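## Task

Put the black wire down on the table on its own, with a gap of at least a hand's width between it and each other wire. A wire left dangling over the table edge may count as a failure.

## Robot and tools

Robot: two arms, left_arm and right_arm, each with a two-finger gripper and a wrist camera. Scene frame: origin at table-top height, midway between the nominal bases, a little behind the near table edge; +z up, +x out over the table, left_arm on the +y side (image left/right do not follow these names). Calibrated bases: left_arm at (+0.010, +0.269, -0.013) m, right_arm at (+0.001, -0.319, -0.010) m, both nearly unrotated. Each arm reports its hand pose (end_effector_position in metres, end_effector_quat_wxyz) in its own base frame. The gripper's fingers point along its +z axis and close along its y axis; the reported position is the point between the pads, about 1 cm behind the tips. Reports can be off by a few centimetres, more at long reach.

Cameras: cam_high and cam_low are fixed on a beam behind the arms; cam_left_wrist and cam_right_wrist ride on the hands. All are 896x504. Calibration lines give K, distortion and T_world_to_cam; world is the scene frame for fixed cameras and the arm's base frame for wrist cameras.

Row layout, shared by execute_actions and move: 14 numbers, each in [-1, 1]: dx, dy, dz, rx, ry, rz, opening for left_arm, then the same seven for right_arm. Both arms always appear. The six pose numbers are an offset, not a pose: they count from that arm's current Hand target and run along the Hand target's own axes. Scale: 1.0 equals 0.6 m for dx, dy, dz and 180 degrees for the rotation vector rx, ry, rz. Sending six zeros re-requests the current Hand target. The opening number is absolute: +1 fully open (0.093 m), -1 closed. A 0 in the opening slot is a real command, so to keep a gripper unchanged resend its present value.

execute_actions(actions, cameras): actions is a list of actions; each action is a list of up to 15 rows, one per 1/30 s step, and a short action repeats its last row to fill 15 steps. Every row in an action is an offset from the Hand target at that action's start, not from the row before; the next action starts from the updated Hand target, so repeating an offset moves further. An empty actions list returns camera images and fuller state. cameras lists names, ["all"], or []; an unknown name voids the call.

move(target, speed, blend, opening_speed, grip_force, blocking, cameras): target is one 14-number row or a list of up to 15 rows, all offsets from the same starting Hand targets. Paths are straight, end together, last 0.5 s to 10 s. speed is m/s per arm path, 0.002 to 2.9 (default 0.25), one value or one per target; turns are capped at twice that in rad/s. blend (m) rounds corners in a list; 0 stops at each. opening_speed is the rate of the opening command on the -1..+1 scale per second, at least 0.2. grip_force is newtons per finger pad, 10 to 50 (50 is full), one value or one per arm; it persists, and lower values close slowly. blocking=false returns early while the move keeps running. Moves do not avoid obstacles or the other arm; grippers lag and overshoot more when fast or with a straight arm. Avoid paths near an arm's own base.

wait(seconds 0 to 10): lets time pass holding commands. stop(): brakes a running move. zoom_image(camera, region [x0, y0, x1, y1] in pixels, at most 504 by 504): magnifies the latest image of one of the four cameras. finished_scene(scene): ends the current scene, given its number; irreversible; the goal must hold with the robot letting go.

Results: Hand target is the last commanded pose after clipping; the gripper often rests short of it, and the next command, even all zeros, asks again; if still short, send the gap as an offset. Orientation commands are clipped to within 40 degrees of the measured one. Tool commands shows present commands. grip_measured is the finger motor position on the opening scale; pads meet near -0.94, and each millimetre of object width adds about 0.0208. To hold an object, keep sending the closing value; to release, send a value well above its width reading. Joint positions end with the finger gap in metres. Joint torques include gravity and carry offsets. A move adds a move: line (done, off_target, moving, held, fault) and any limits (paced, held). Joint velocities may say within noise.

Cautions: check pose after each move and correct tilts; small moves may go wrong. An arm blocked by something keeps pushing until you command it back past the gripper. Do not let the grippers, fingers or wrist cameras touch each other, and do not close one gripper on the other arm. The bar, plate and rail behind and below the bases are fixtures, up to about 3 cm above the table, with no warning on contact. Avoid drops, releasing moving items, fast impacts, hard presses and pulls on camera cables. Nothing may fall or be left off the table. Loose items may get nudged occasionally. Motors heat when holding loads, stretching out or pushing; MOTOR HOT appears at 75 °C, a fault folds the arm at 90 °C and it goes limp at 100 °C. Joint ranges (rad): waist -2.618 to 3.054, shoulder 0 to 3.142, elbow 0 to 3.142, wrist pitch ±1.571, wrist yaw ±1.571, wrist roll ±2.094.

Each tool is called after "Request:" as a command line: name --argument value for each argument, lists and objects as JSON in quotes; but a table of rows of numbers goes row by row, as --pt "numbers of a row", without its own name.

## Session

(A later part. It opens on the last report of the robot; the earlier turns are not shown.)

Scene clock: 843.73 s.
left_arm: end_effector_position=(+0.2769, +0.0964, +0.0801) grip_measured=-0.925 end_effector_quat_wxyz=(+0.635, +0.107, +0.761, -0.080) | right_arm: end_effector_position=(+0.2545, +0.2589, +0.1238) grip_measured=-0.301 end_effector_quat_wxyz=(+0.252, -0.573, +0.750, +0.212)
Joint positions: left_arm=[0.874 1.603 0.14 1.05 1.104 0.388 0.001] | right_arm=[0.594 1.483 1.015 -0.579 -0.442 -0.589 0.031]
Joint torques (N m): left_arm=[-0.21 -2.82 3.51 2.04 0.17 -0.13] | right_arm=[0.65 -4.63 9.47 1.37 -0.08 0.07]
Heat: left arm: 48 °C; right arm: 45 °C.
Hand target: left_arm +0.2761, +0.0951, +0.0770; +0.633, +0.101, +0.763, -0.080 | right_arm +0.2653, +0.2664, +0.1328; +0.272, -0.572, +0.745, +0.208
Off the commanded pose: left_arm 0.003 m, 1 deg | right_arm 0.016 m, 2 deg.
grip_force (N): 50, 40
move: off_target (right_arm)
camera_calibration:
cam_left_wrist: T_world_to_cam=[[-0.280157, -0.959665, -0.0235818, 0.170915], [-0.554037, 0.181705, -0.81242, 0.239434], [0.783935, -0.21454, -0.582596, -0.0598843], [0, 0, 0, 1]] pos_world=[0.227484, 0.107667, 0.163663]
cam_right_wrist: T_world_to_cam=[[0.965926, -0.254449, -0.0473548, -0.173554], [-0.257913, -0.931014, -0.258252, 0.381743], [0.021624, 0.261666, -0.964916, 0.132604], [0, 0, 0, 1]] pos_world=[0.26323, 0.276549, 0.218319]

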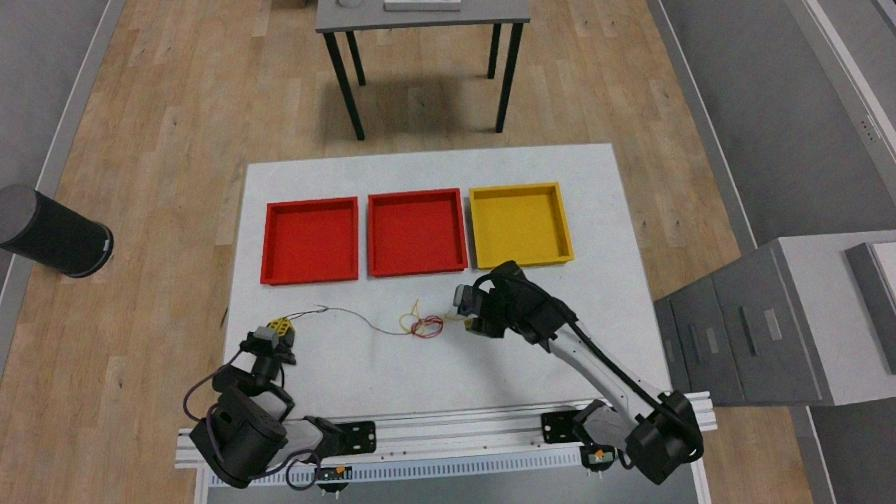

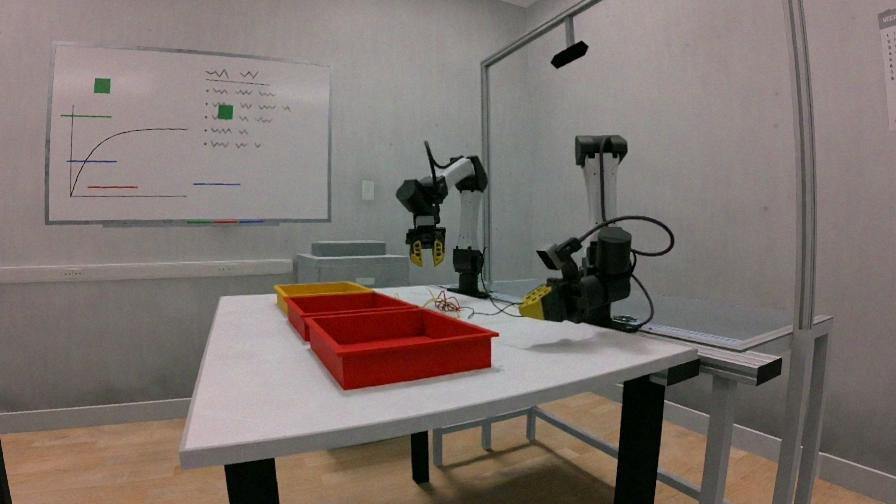

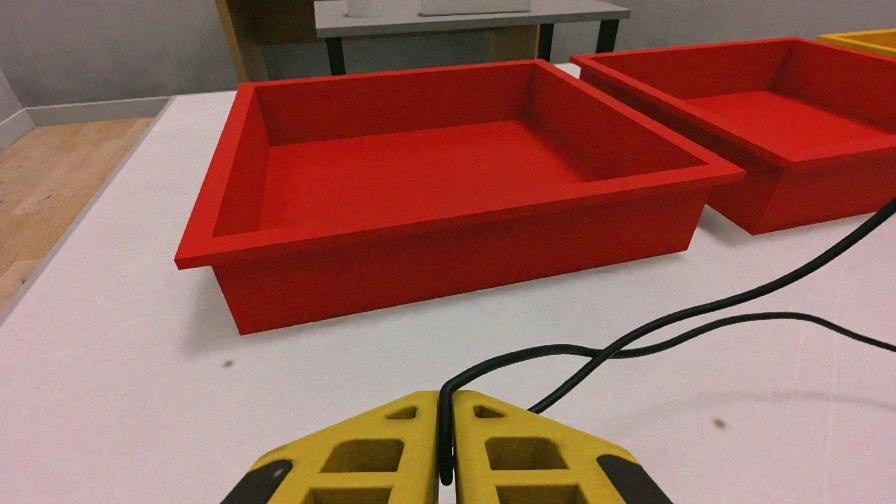

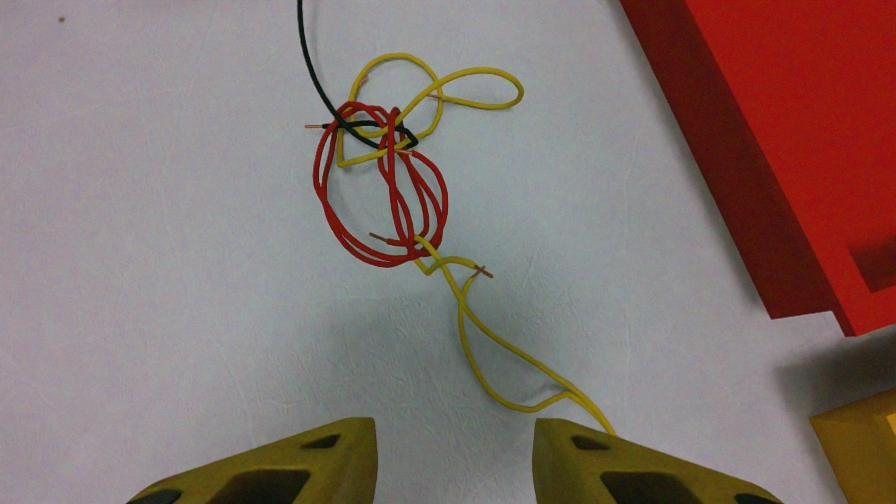

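Request:
move --target '[0,0,0,0,0,0,-0.931621,-0.0708,0.1047,0.1603,0,0.133,0,-0.44]' --cameras '["cam_right_wrist","cam_high"]' --speed 0.15

Request:
zoom_image --camera "cam_right_wrist" --region '[250, 150, 700, 504]'

Scene clock: 893.07 s.
left_arm: end_effector_position=(+0.2769, +0.0964, +0.0802) grip_measured=-0.925 end_effector_quat_wxyz=(+0.635, +0.107, +0.761, -0.080) | right_arm: end_effector_position=(+0.2239, +0.3692, +0.0836) grip_measured=-0.439 end_effector_quat_wxyz=(+0.106, -0.606, +0.783, +0.089)
Joint positions: left_arm=[0.874 1.603 0.14 1.05 1.104 0.388 0.001] | right_arm=[0.987 1.962 1.56 -0.91 -0.1 -0.317 0.024]
Joint torques (N m): left_arm=[-0.32 -2.66 3.45 2.03 0.11 -0.16] | right_arm=[0.29 -7.8 9.43 0.79 0.13 0.11]
Heat: left arm: 49 °C; right arm: 47 °C.
Hand target: left_arm +0.2761, +0.0951, +0.0771; +0.633, +0.101, +0.763, -0.080 | right_arm +0.2290, +0.3738, +0.0866; +0.111, -0.603, +0.785, +0.085
Off the commanded pose: left_arm 0.004 m, 1 deg | right_arm 0.008 m, 1 deg.
grip_force (N): 50, 40
move: done
camera_calibration:
cam_right_wrist: T_world_to_cam=[[0.966018, -0.256999, -0.0275651, -0.118524], [-0.251255, -0.958713, 0.133193, 0.442231], [-0.0606575, -0.121741, -0.990707, 0.227802], [0, 0, 0, 1]] pos_world=[0.239427, 0.421245, 0.163516]
Images, in order (width x height): cam_high 896x504, cam_right_wrist 896x504.

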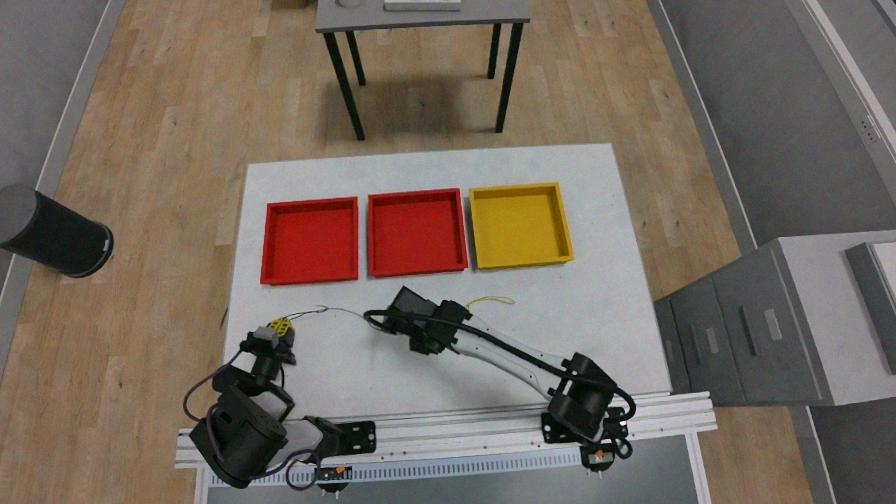

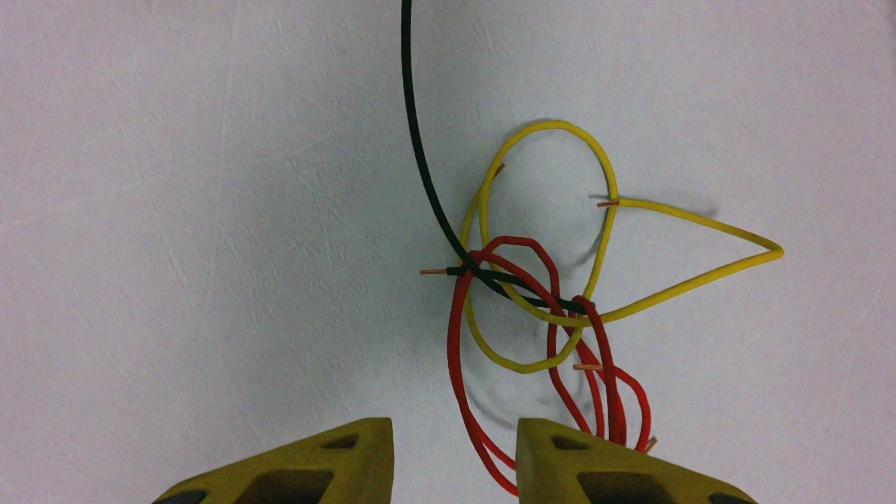

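Scaled by 1.120 from the camera's 896x504 image, which has a finer 1280x720 frame.

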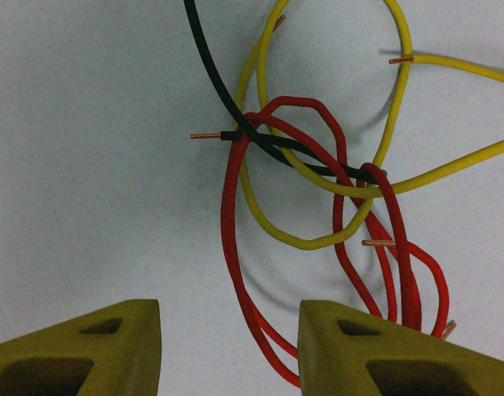

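Request:
move --target '[0,0,0,0,0,0,-0.931621,0.0508,-0.0043,0.08,0,0,0,-0.44]' --cameras '["cam_right_wrist"]' --speed 0.06

Request:
zoom_image --camera "cam_right_wrist" --region '[250, 150, 700, 504]'

Scene clock: 912.30 s.
left_arm: end_effector_position=(+0.2769, +0.0964, +0.0802) grip_measured=-0.925 end_effector_quat_wxyz=(+0.635, +0.107, +0.761, -0.080) | right_arm: end_effector_position=(+0.2210, +0.3591, +0.0391) grip_measured=-0.439 end_effector_quat_wxyz=(+0.109, -0.605, +0.784, +0.089)
Joint positions: left_arm=[0.874 1.603 0.14 1.05 1.104 0.388 0.001] | right_arm=[0.979 1.962 1.376 -0.72 -0.1 -0.322 0.024]
Joint torques (N m): left_arm=[-0.27 -2.67 3.38 2.03 0.12 -0.13] | right_arm=[-0.88 -7.73 6.02 1.02 0.05 -0.07]
Heat: left arm: 49 °C; right arm: 49 °C.
Hand target: left_arm +0.2761, +0.0950, +0.0771; +0.633, +0.101, +0.763, -0.080 | right_arm +0.2274, +0.3577, +0.0320; +0.111, -0.603, +0.785, +0.085
Off the commanded pose: left_arm 0.004 m, 1 deg | right_arm 0.010 m, 1 deg.
grip_force (N): 50, 40
move: done
camera_calibration:
cam_right_wrist: T_world_to_cam=[[0.965593, -0.258957, -0.0239287, -0.119003], [-0.253997, -0.958832, 0.126991, 0.438603], [-0.0558287, -0.116544, -0.991615, 0.179387], [0, 0, 0, 1]] pos_world=[0.236327, 0.410636, 0.119337]
Images, in order (width x height): cam_right_wrist 896x504.

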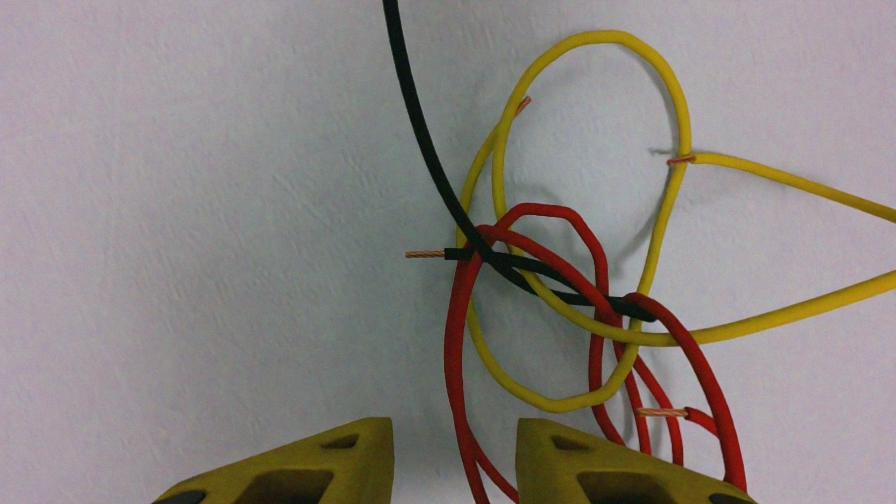

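Scaled by 1.120 from the camera's 896x504 image, which has a finer 1280x720 frame.

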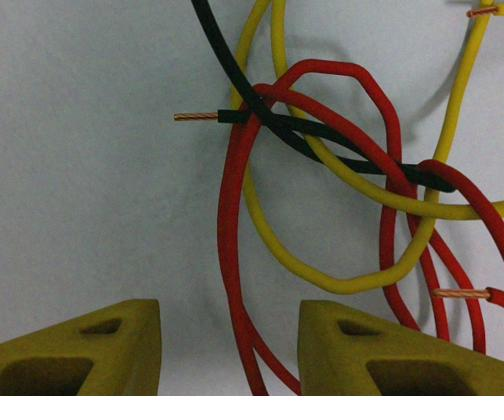

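Request:
move --target '[0,0,0,0,0,0,-0.931621,0.0122,-0.0017,0.019,0,0,0,-0.44]' --cameras '["cam_right_wrist"]' --speed 0.04

Request:
zoom_image --camera "cam_right_wrist" --region '[250, 150, 700, 504]'

Scene clock: 918.13 s.
left_arm: end_effector_position=(+0.2769, +0.0964, +0.0802) grip_measured=-0.925 end_effector_quat_wxyz=(+0.635, +0.107, +0.761, -0.080) | right_arm: end_effector_position=(+0.2213, +0.3552, +0.0254) grip_measured=-0.439 end_effector_quat_wxyz=(+0.109, -0.605, +0.784, +0.088)
Joint positions: left_arm=[0.874 1.603 0.14 1.05 1.104 0.388 0.001] | right_arm=[0.974 1.971 1.332 -0.668 -0.1 -0.328 0.024]
Joint torques (N m): left_arm=[-0.35 -2.77 3.38 2.09 0.13 -0.11] | right_arm=[-1.1 -7.68 5.83 1.02 0.02 -0.03]
Heat: left arm: 49 °C; right arm: 48 °C.
Hand target: left_arm +0.2761, +0.0950, +0.0771; +0.633, +0.101, +0.763, -0.080 | right_arm +0.2275, +0.3536, +0.0190; +0.111, -0.603, +0.786, +0.085
Off the commanded pose: left_arm 0.004 m, 1 deg | right_arm 0.009 m, 1 deg.
grip_force (N): 50, 40
move: done
camera_calibration:
cam_right_wrist: T_world_to_cam=[[0.965555, -0.259177, -0.0230343, -0.120508], [-0.254206, -0.958503, 0.129038, 0.436477], [-0.0555223, -0.118738, -0.991372, 0.165962], [0, 0, 0, 1]] pos_world=[0.236527, 0.406838, 0.105432]
Images, in order (width x height): cam_right_wrist 896x504.

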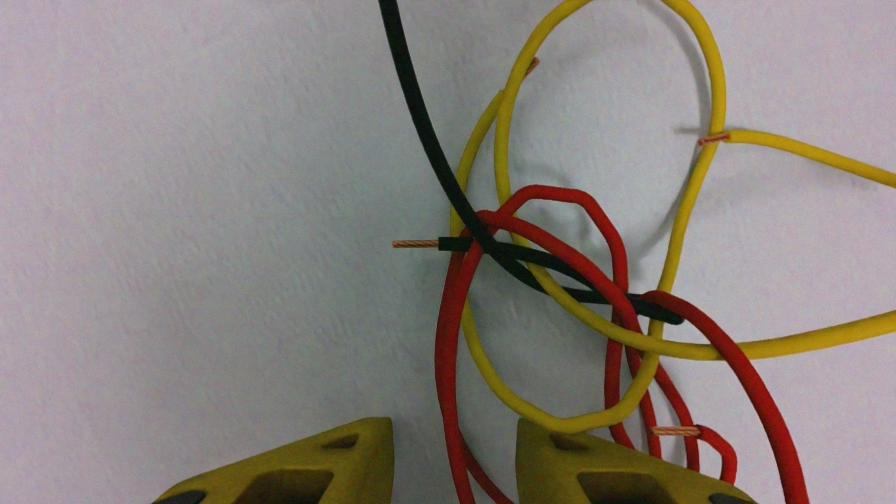

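Scaled by 1.120 from the camera's 896x504 image, which has a finer 1280x720 frame.

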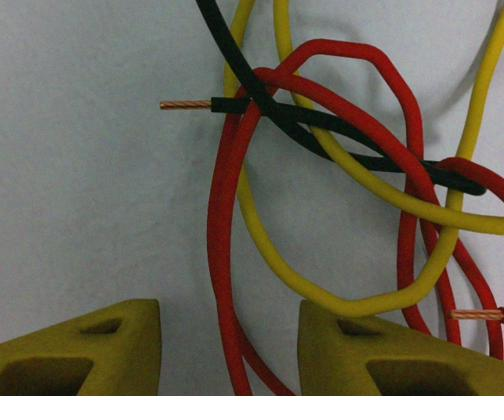

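Request:
move --target '[0,0,0,0,0,0,-0.931621,0,0,0.005,0,0,0,-1]' --cameras '["cam_right_wrist"]' --speed 0.04

Request:
zoom_image --camera "cam_right_wrist" --region '[250, 150, 700, 504]'

Scene clock: 924.60 s.
left_arm: end_effector_position=(+0.2769, +0.0964, +0.0802) grip_measured=-0.925 end_effector_quat_wxyz=(+0.635, +0.107, +0.761, -0.080) | right_arm: end_effector_position=(+0.2224, +0.3568, +0.0235) grip_measured=-0.983 end_effector_quat_wxyz=(+0.111, -0.605, +0.783, +0.089)
Joint positions: left_arm=[0.874 1.603 0.14 1.05 1.104 0.388 0.001] | right_arm=[0.974 1.977 1.332 -0.657 -0.1 -0.328 0]
Joint torques (N m): left_arm=[-0.28 -2.76 3.34 2.04 0.15 -0.12] | right_arm=[-0.75 -7.56 5.44 0.95 0.05 -0.07]
Heat: left arm: 49 °C; right arm: 48 °C.
Hand target: left_arm +0.2761, +0.0950, +0.0771; +0.633, +0.101, +0.763, -0.080 | right_arm +0.2277, +0.3544, +0.0160; +0.111, -0.603, +0.786, +0.085
Off the commanded pose: left_arm 0.004 m, 1 deg | right_arm 0.009 m, 1 deg.
grip_force (N): 50, 40
move: done
camera_calibration:
cam_right_wrist: T_world_to_cam=[[0.965598, -0.259146, -0.0215578, -0.121226], [-0.254578, -0.958963, 0.124817, 0.438963], [-0.053019, -0.115035, -0.991946, 0.162558], [0, 0, 0, 1]] pos_world=[0.237424, 0.408234, 0.103845]
Images, in order (width x height): cam_right_wrist 896x504.

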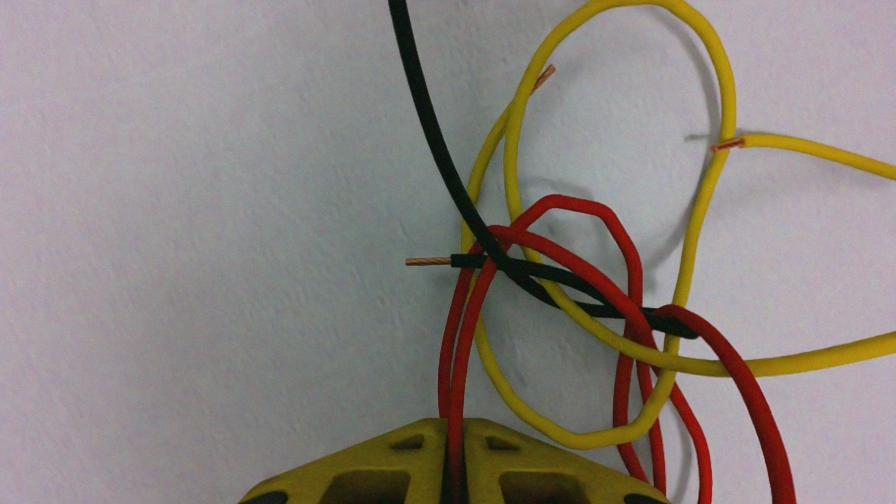

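Scaled by 1.120 from the camera's 896x504 image, which has a finer 1280x720 frame.

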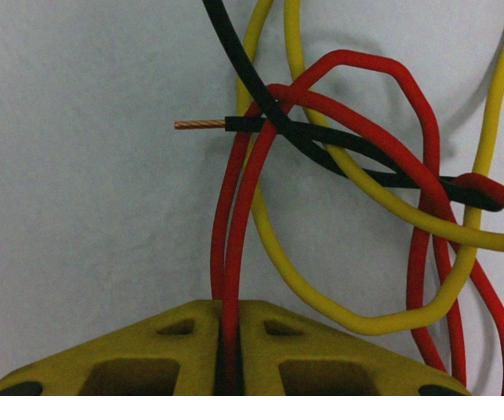

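Request:
zoom_image --camera "cam_right_wrist" --region '[400, 190, 720, 400]'

Request:
zoom_image --camera "cam_right_wrist" --region '[580, 260, 740, 390]'

Scaled by 1.575 from the camera's 896x504 image, which has a finer 1280x720 frame.

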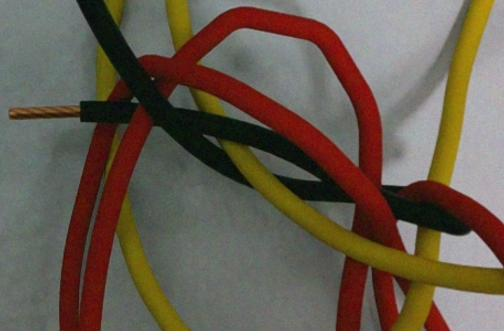

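Scaled by 3.150 from the camera's 896x504 image, which has a finer 1280x720 frame.

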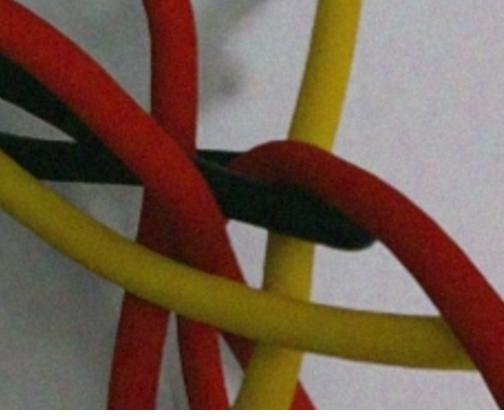

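Request:
move --target '[-0.0108,-0.1932,0.0504,0,0,0,-0.931621,0.0282,-0.0258,-0.2505,0,0,0,-1]' --cameras '["all"]' --speed 0.1

Request:
zoom_image --camera "cam_right_wrist" --region '[300, 150, 750, 504]'

Request:
zoom_image --camera "cam_low" --region '[370, 220, 530, 340]'

Scene clock: 994.70 s.
left_arm: end_effector_position=(+0.2781, -0.0252, +0.0782) grip_measured=-0.925 end_effector_quat_wxyz=(+0.568, +0.133, +0.806, -0.097) | right_arm: end_effector_position=(+0.2233, +0.2920, +0.1327) grip_measured=-0.983 end_effector_quat_wxyz=(+0.082, -0.605, +0.789, +0.072)
Joint positions: left_arm=[0.206 1.016 0.009 0.613 0.505 0.192 0.001] | right_arm=[0.869 1.757 1.504 -1.125 -0.106 -0.428 0]
Joint torques (N m): left_arm=[-0.1 -1.92 6.5 2.28 0.04 -0.19] | right_arm=[-0.77 -10.67 9.11 0.63 -0.17 -0.01]
Heat: left arm: 50 °C; right arm: 45 °C.
Hand target: left_arm +0.2765, -0.0249, +0.0771; +0.633, +0.101, +0.763, -0.080 | right_arm +0.2276, +0.2946, +0.1559; +0.111, -0.603, +0.786, +0.085
Off the commanded pose: left_arm 0.002 m, 10 deg | right_arm 0.024 m, 4 deg.
joint sent to its limit (left arm) — joint 3 (elbow), lower limit, where the elbow is as bent as it goes. The joint targets are off in orientation, not in position.
grip_force (N): 50, 40
move: off_target (left_arm, right_arm)
camera_calibration:
cam_left_wrist: T_world_to_cam=[[-0.342012, -0.939695, -0.000317145, 0.0704006], [-0.662012, 0.241186, -0.709627, 0.284047], [0.66691, -0.242491, -0.704578, -0.0466254], [0, 0, 0, 1]] pos_world=[0.243216, -0.0136593, 0.168739]
cam_right_wrist: T_world_to_cam=[[0.963394, -0.26633, -0.0306547, -0.1328], [-0.255967, -0.947798, 0.190158, 0.351823], [-0.0796991, -0.17535, -0.981275, 0.285682], [0, 0, 0, 1]] pos_world=[0.240762, 0.348183, 0.20936]

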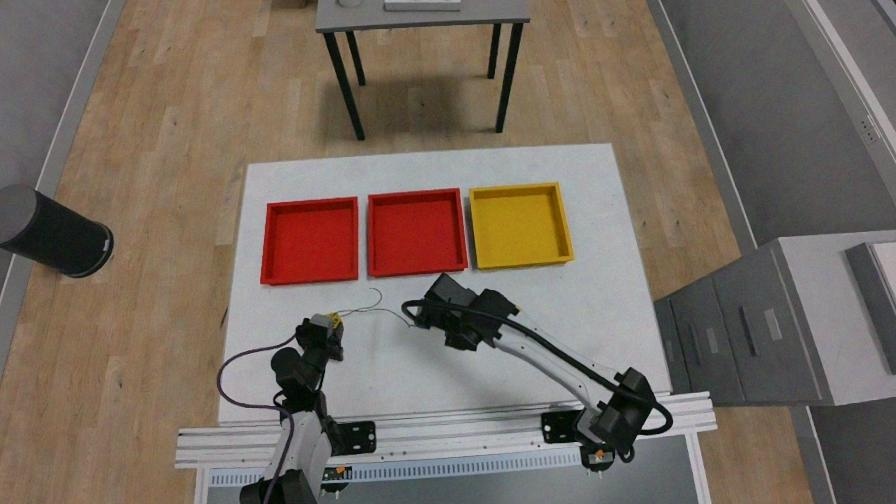

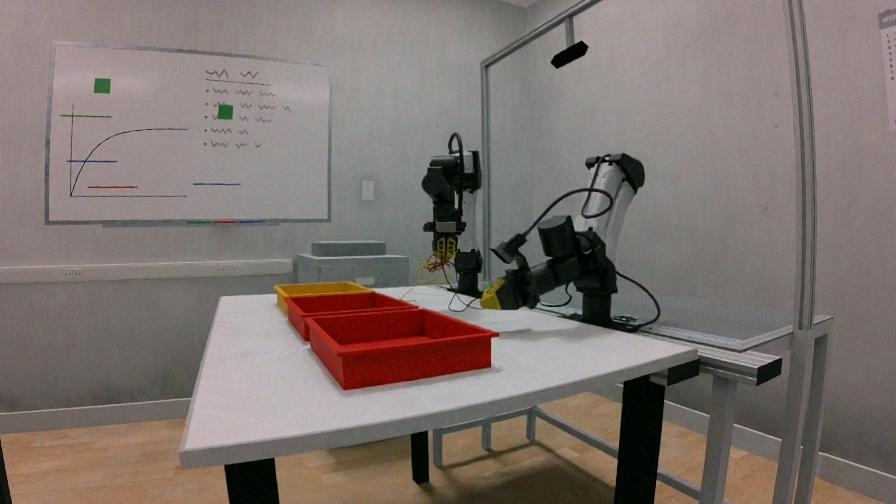

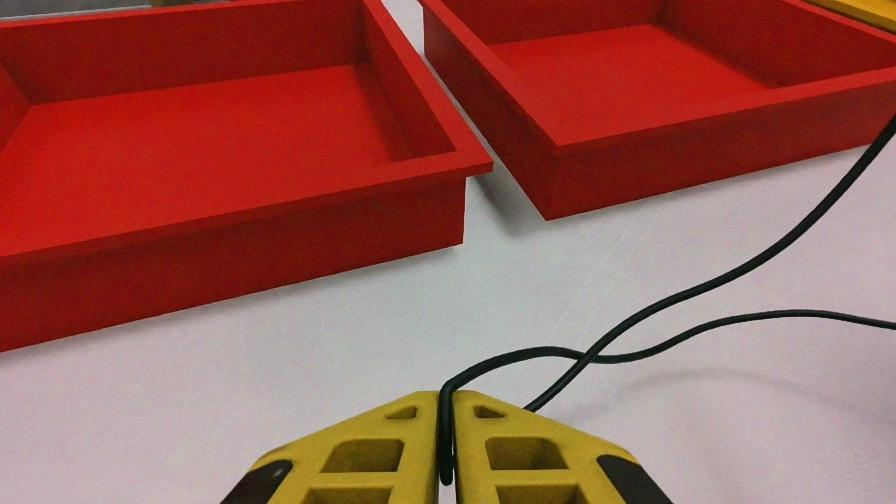

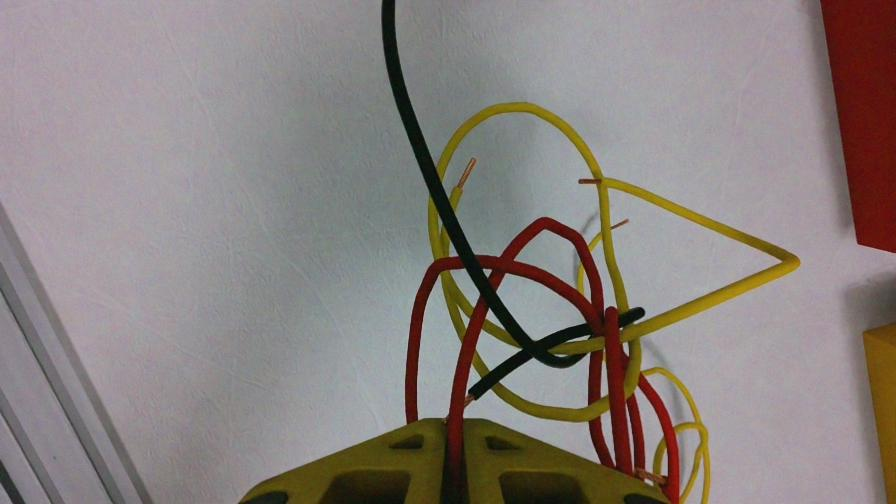

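Scaled by 1.120 from the camera's 896x504 image, which has a finer 1280x720 frame.

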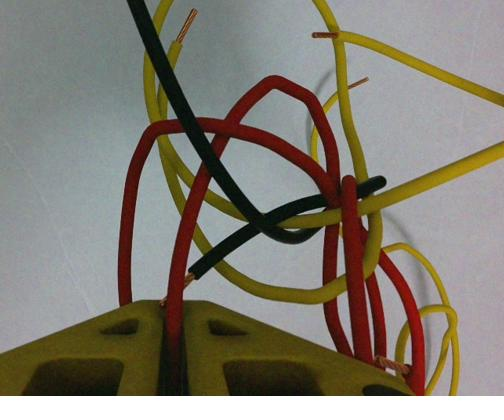

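Scaled by 3.150 from the camera's 896x504 image, which has a finer 1280x720 frame.

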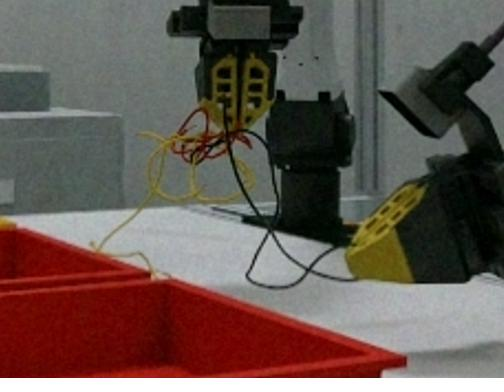

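Request:
move --target '[0.0108,0.1932,-0.0504,0,0,0,-0.931621,0,0,0,0,0,0,-1]' --cameras '["all"]' --speed 0.06

Request:
zoom_image --camera "cam_right_wrist" --region '[300, 150, 750, 504]'

Request:
zoom_image --camera "cam_low" --region '[370, 220, 530, 340]'

Scene clock: 1004.00 s.
left_arm: end_effector_position=(+0.2710, +0.0849, +0.0711) grip_measured=-0.925 end_effector_quat_wxyz=(+0.624, +0.091, +0.770, -0.101) | right_arm: end_effector_position=(+0.2221, +0.2930, +0.1329) grip_measured=-0.983 end_effector_quat_wxyz=(+0.081, -0.605, +0.788, +0.077)
Joint positions: left_arm=[0.859 1.601 0.103 1.044 1.095 0.366 0.001] | right_arm=[0.869 1.757 1.504 -1.125 -0.116 -0.429 0]
Joint torques (N m): left_arm=[0.96 -2.54 6.72 2.04 0.27 0.21] | right_arm=[-0.73 -10.81 9.18 0.63 -0.1 -0.04]
Heat: left arm: 52 °C; right arm: 45 °C.
Hand target: left_arm +0.2761, +0.0950, +0.0771; +0.633, +0.101, +0.763, -0.080 | right_arm +0.2276, +0.2946, +0.1559; +0.111, -0.603, +0.785, +0.085
Off the commanded pose: left_arm 0.013 m, 3 deg | right_arm 0.024 m, 4 deg.
grip_force (N): 50, 40
move: off_target (left_arm, right_arm)
camera_calibration:
cam_left_wrist: T_world_to_cam=[[-0.282166, -0.958745, 0.0345108, 0.154331], [-0.582333, 0.142576, -0.80035, 0.24098], [0.762411, -0.245928, -0.598539, -0.0533651], [0, 0, 0, 1]] pos_world=[0.224563, 0.100482, 0.155601]
cam_right_wrist: T_world_to_cam=[[0.963918, -0.26335, -0.0388567, -0.131204], [-0.251944, -0.94965, 0.18625, 0.352585], [-0.0859491, -0.16974, -0.981734, 0.285748], [0, 0, 0, 1]] pos_world=[0.239862, 0.348783, 0.209762]

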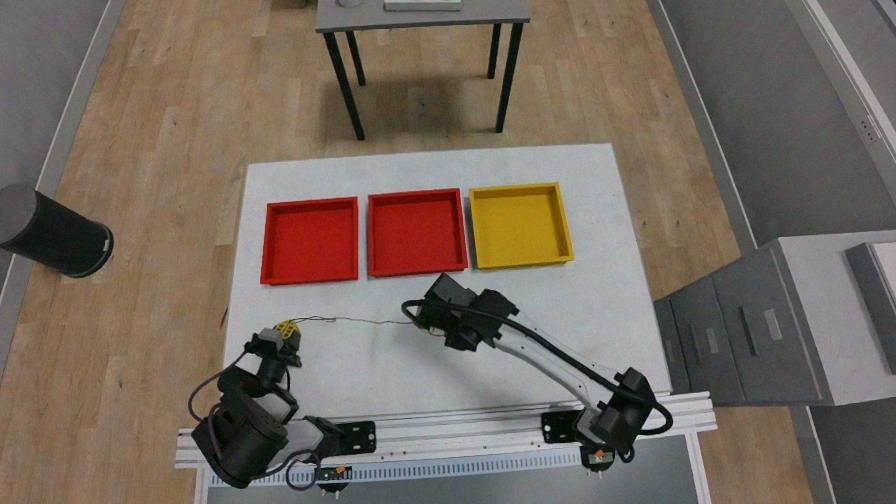

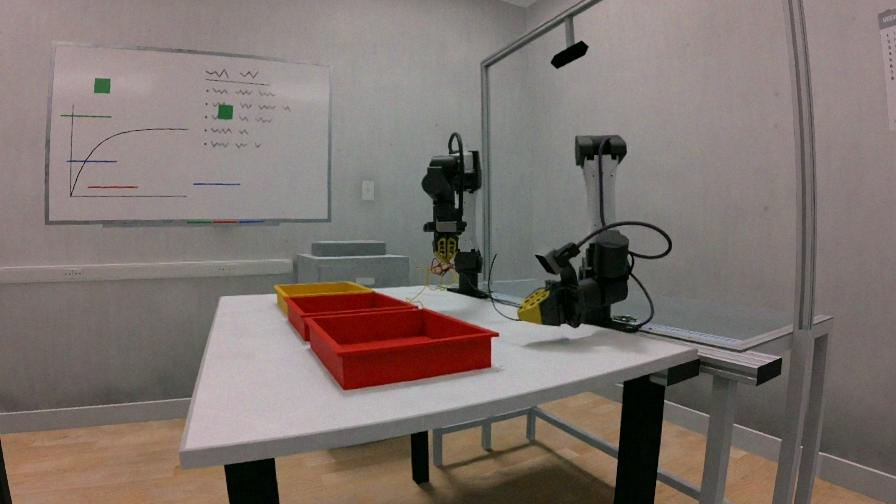

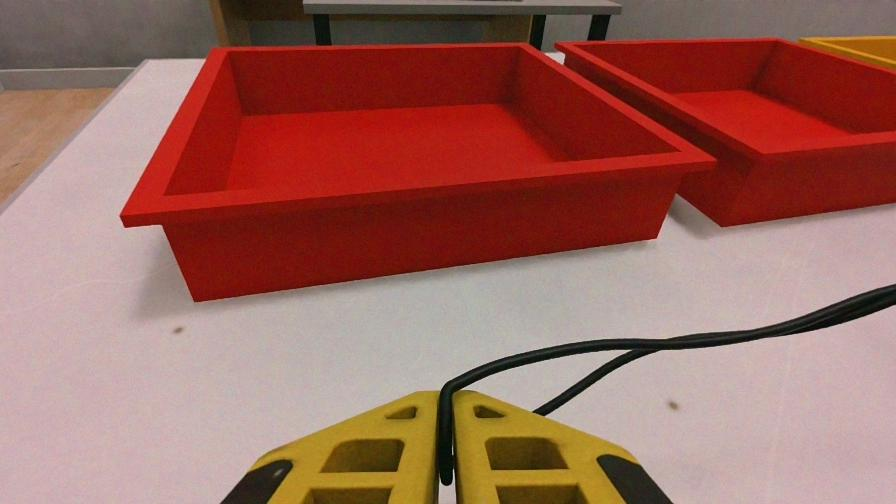

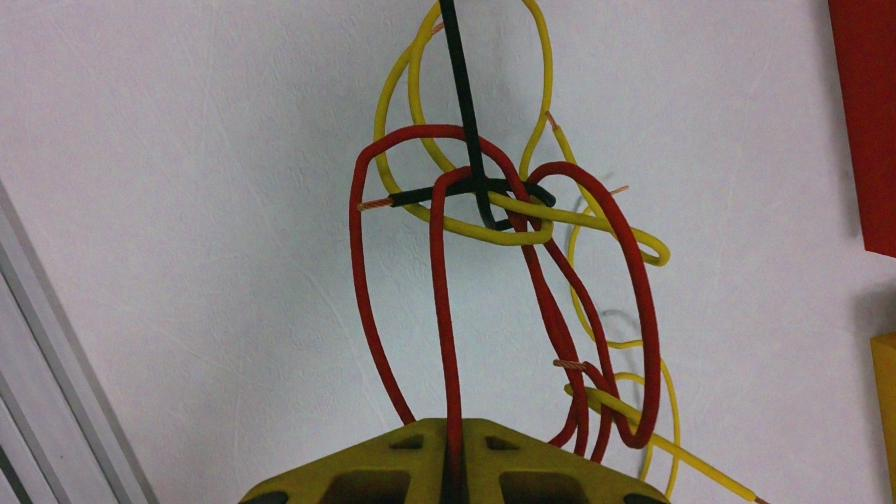

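Scaled by 1.120 from the camera's 896x504 image, which has a finer 1280x720 frame.

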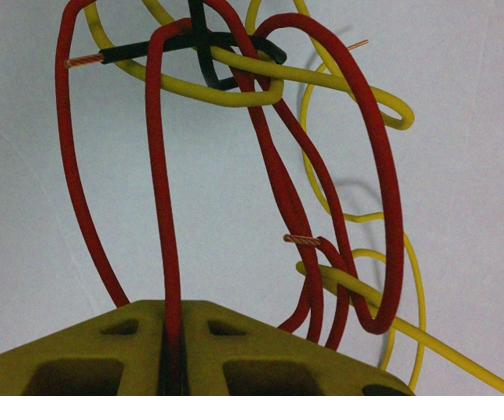

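Scaled by 3.150 from the camera's 896x504 image, which has a finer 1280x720 frame.

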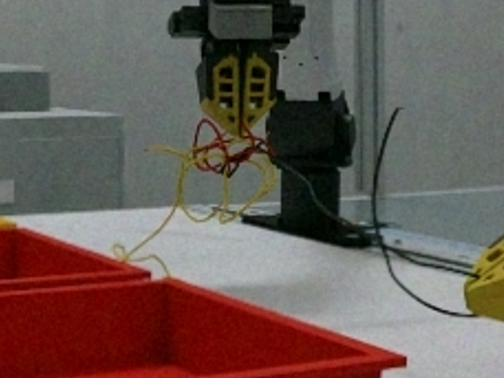

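Request:
zoom_image --camera "cam_right_wrist" --region '[350, 110, 610, 270]'

Scaled by 1.938 from the camera's 896x504 image, which has a finer 1280x720 frame.

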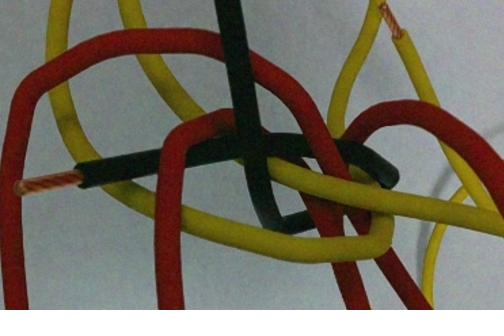

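Request:
move --target '[-0.0045,-0.0805,0.021,0,0,0,-0.931621,0,0,0,0.1384,0.0002,0.4798,-1]' --cameras '["all"]' --speed 0.4

Request:
zoom_image --camera "cam_right_wrist" --region '[200, 50, 650, 504]'

Scene clock: 1031.53 s.
left_arm: end_effector_position=(+0.2775, +0.0447, +0.0766) grip_measured=-0.925 end_effector_quat_wxyz=(+0.625, +0.113, +0.767, -0.094) | right_arm: end_effector_position=(+0.2244, +0.2930, +0.1518) grip_measured=-0.983 end_effector_quat_wxyz=(+0.129, +0.125, +0.984, -0.014)
Joint positions: left_arm=[0.659 1.537 0.009 1.187 0.926 0.274 0.001] | right_arm=[1.029 1.864 1.711 -1.337 0.248 1.271 0]
Joint torques (N m): left_arm=[-0.36 -4.1 3.37 2 0.02 -0.12] | right_arm=[0.9 -6.74 9.07 0.24 0.49 0.16]
Heat: left arm: 52 °C; right arm: 47 °C.
Hand target: left_arm +0.2763, +0.0450, +0.0770; +0.633, +0.101, +0.763, -0.080 | right_arm +0.2276, +0.2945, +0.1558; +0.139, +0.128, +0.982, -0.018
Off the commanded pose: left_arm 0.001 m, 2 deg | right_arm 0.005 m, 1 deg.
joint sent to its limit (left arm) — joint 3 (elbow), lower limit, where the elbow is as bent as it goes. The joint targets still meet the commanded pose.
grip_force (N): 50, 40
move: done
camera_calibration:
cam_left_wrist: T_world_to_cam=[[-0.3062, -0.951947, -0.00619532, 0.126895], [-0.568974, 0.188224, -0.800525, 0.249098], [0.763224, -0.241596, -0.599267, -0.065219], [0, 0, 0, 1]] pos_world=[0.230362, 0.058154, 0.161112]
cam_right_wrist: T_world_to_cam=[[-0.256302, -0.966363, -0.0212498, 0.34446], [-0.956568, 0.250423, 0.149219, 0.161808], [-0.138878, 0.058572, -0.988576, 0.250568], [0, 0, 0, 1]] pos_world=[0.277864, 0.277677, 0.230881]

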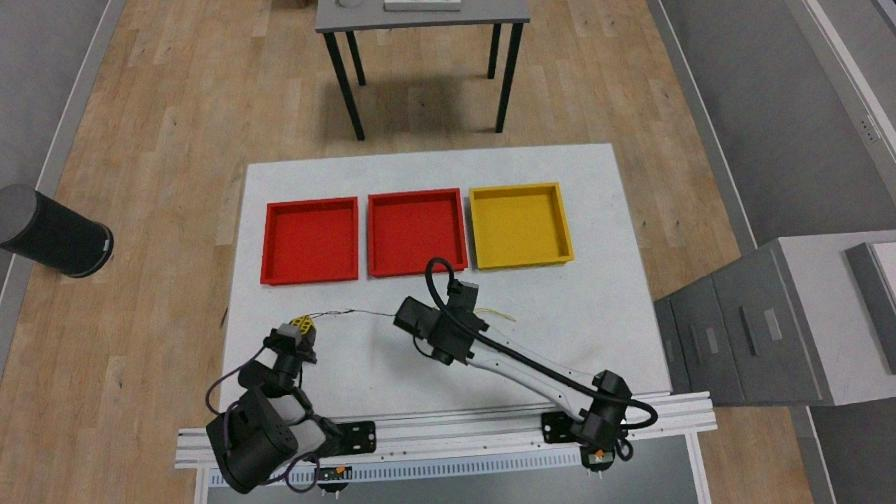

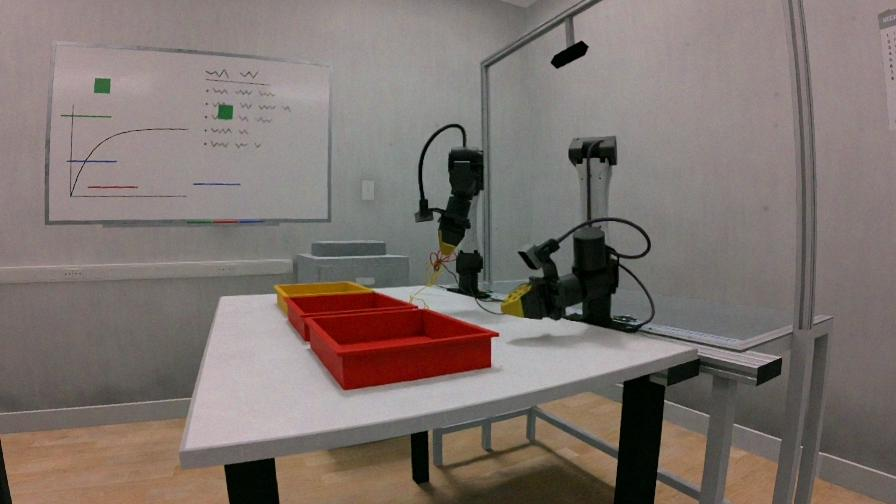

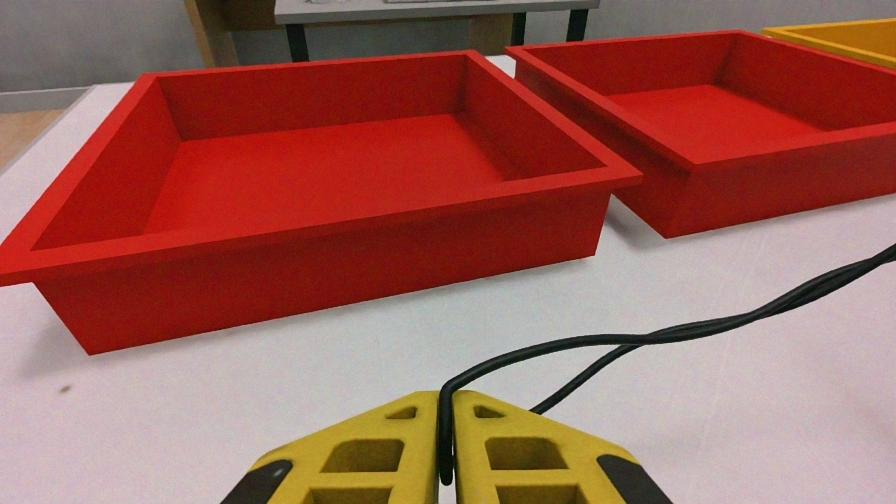

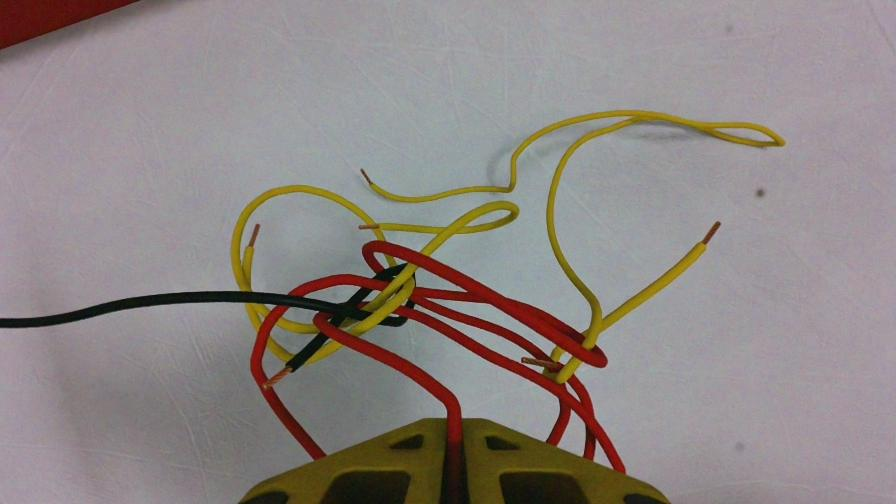

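Scaled by 1.110 from the camera's 896x504 image, which has a finer 1280x720 frame.

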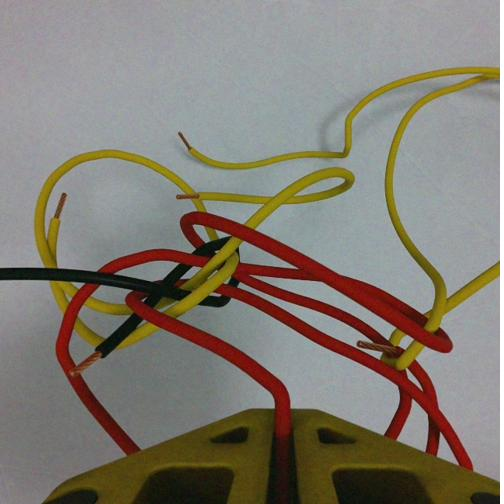

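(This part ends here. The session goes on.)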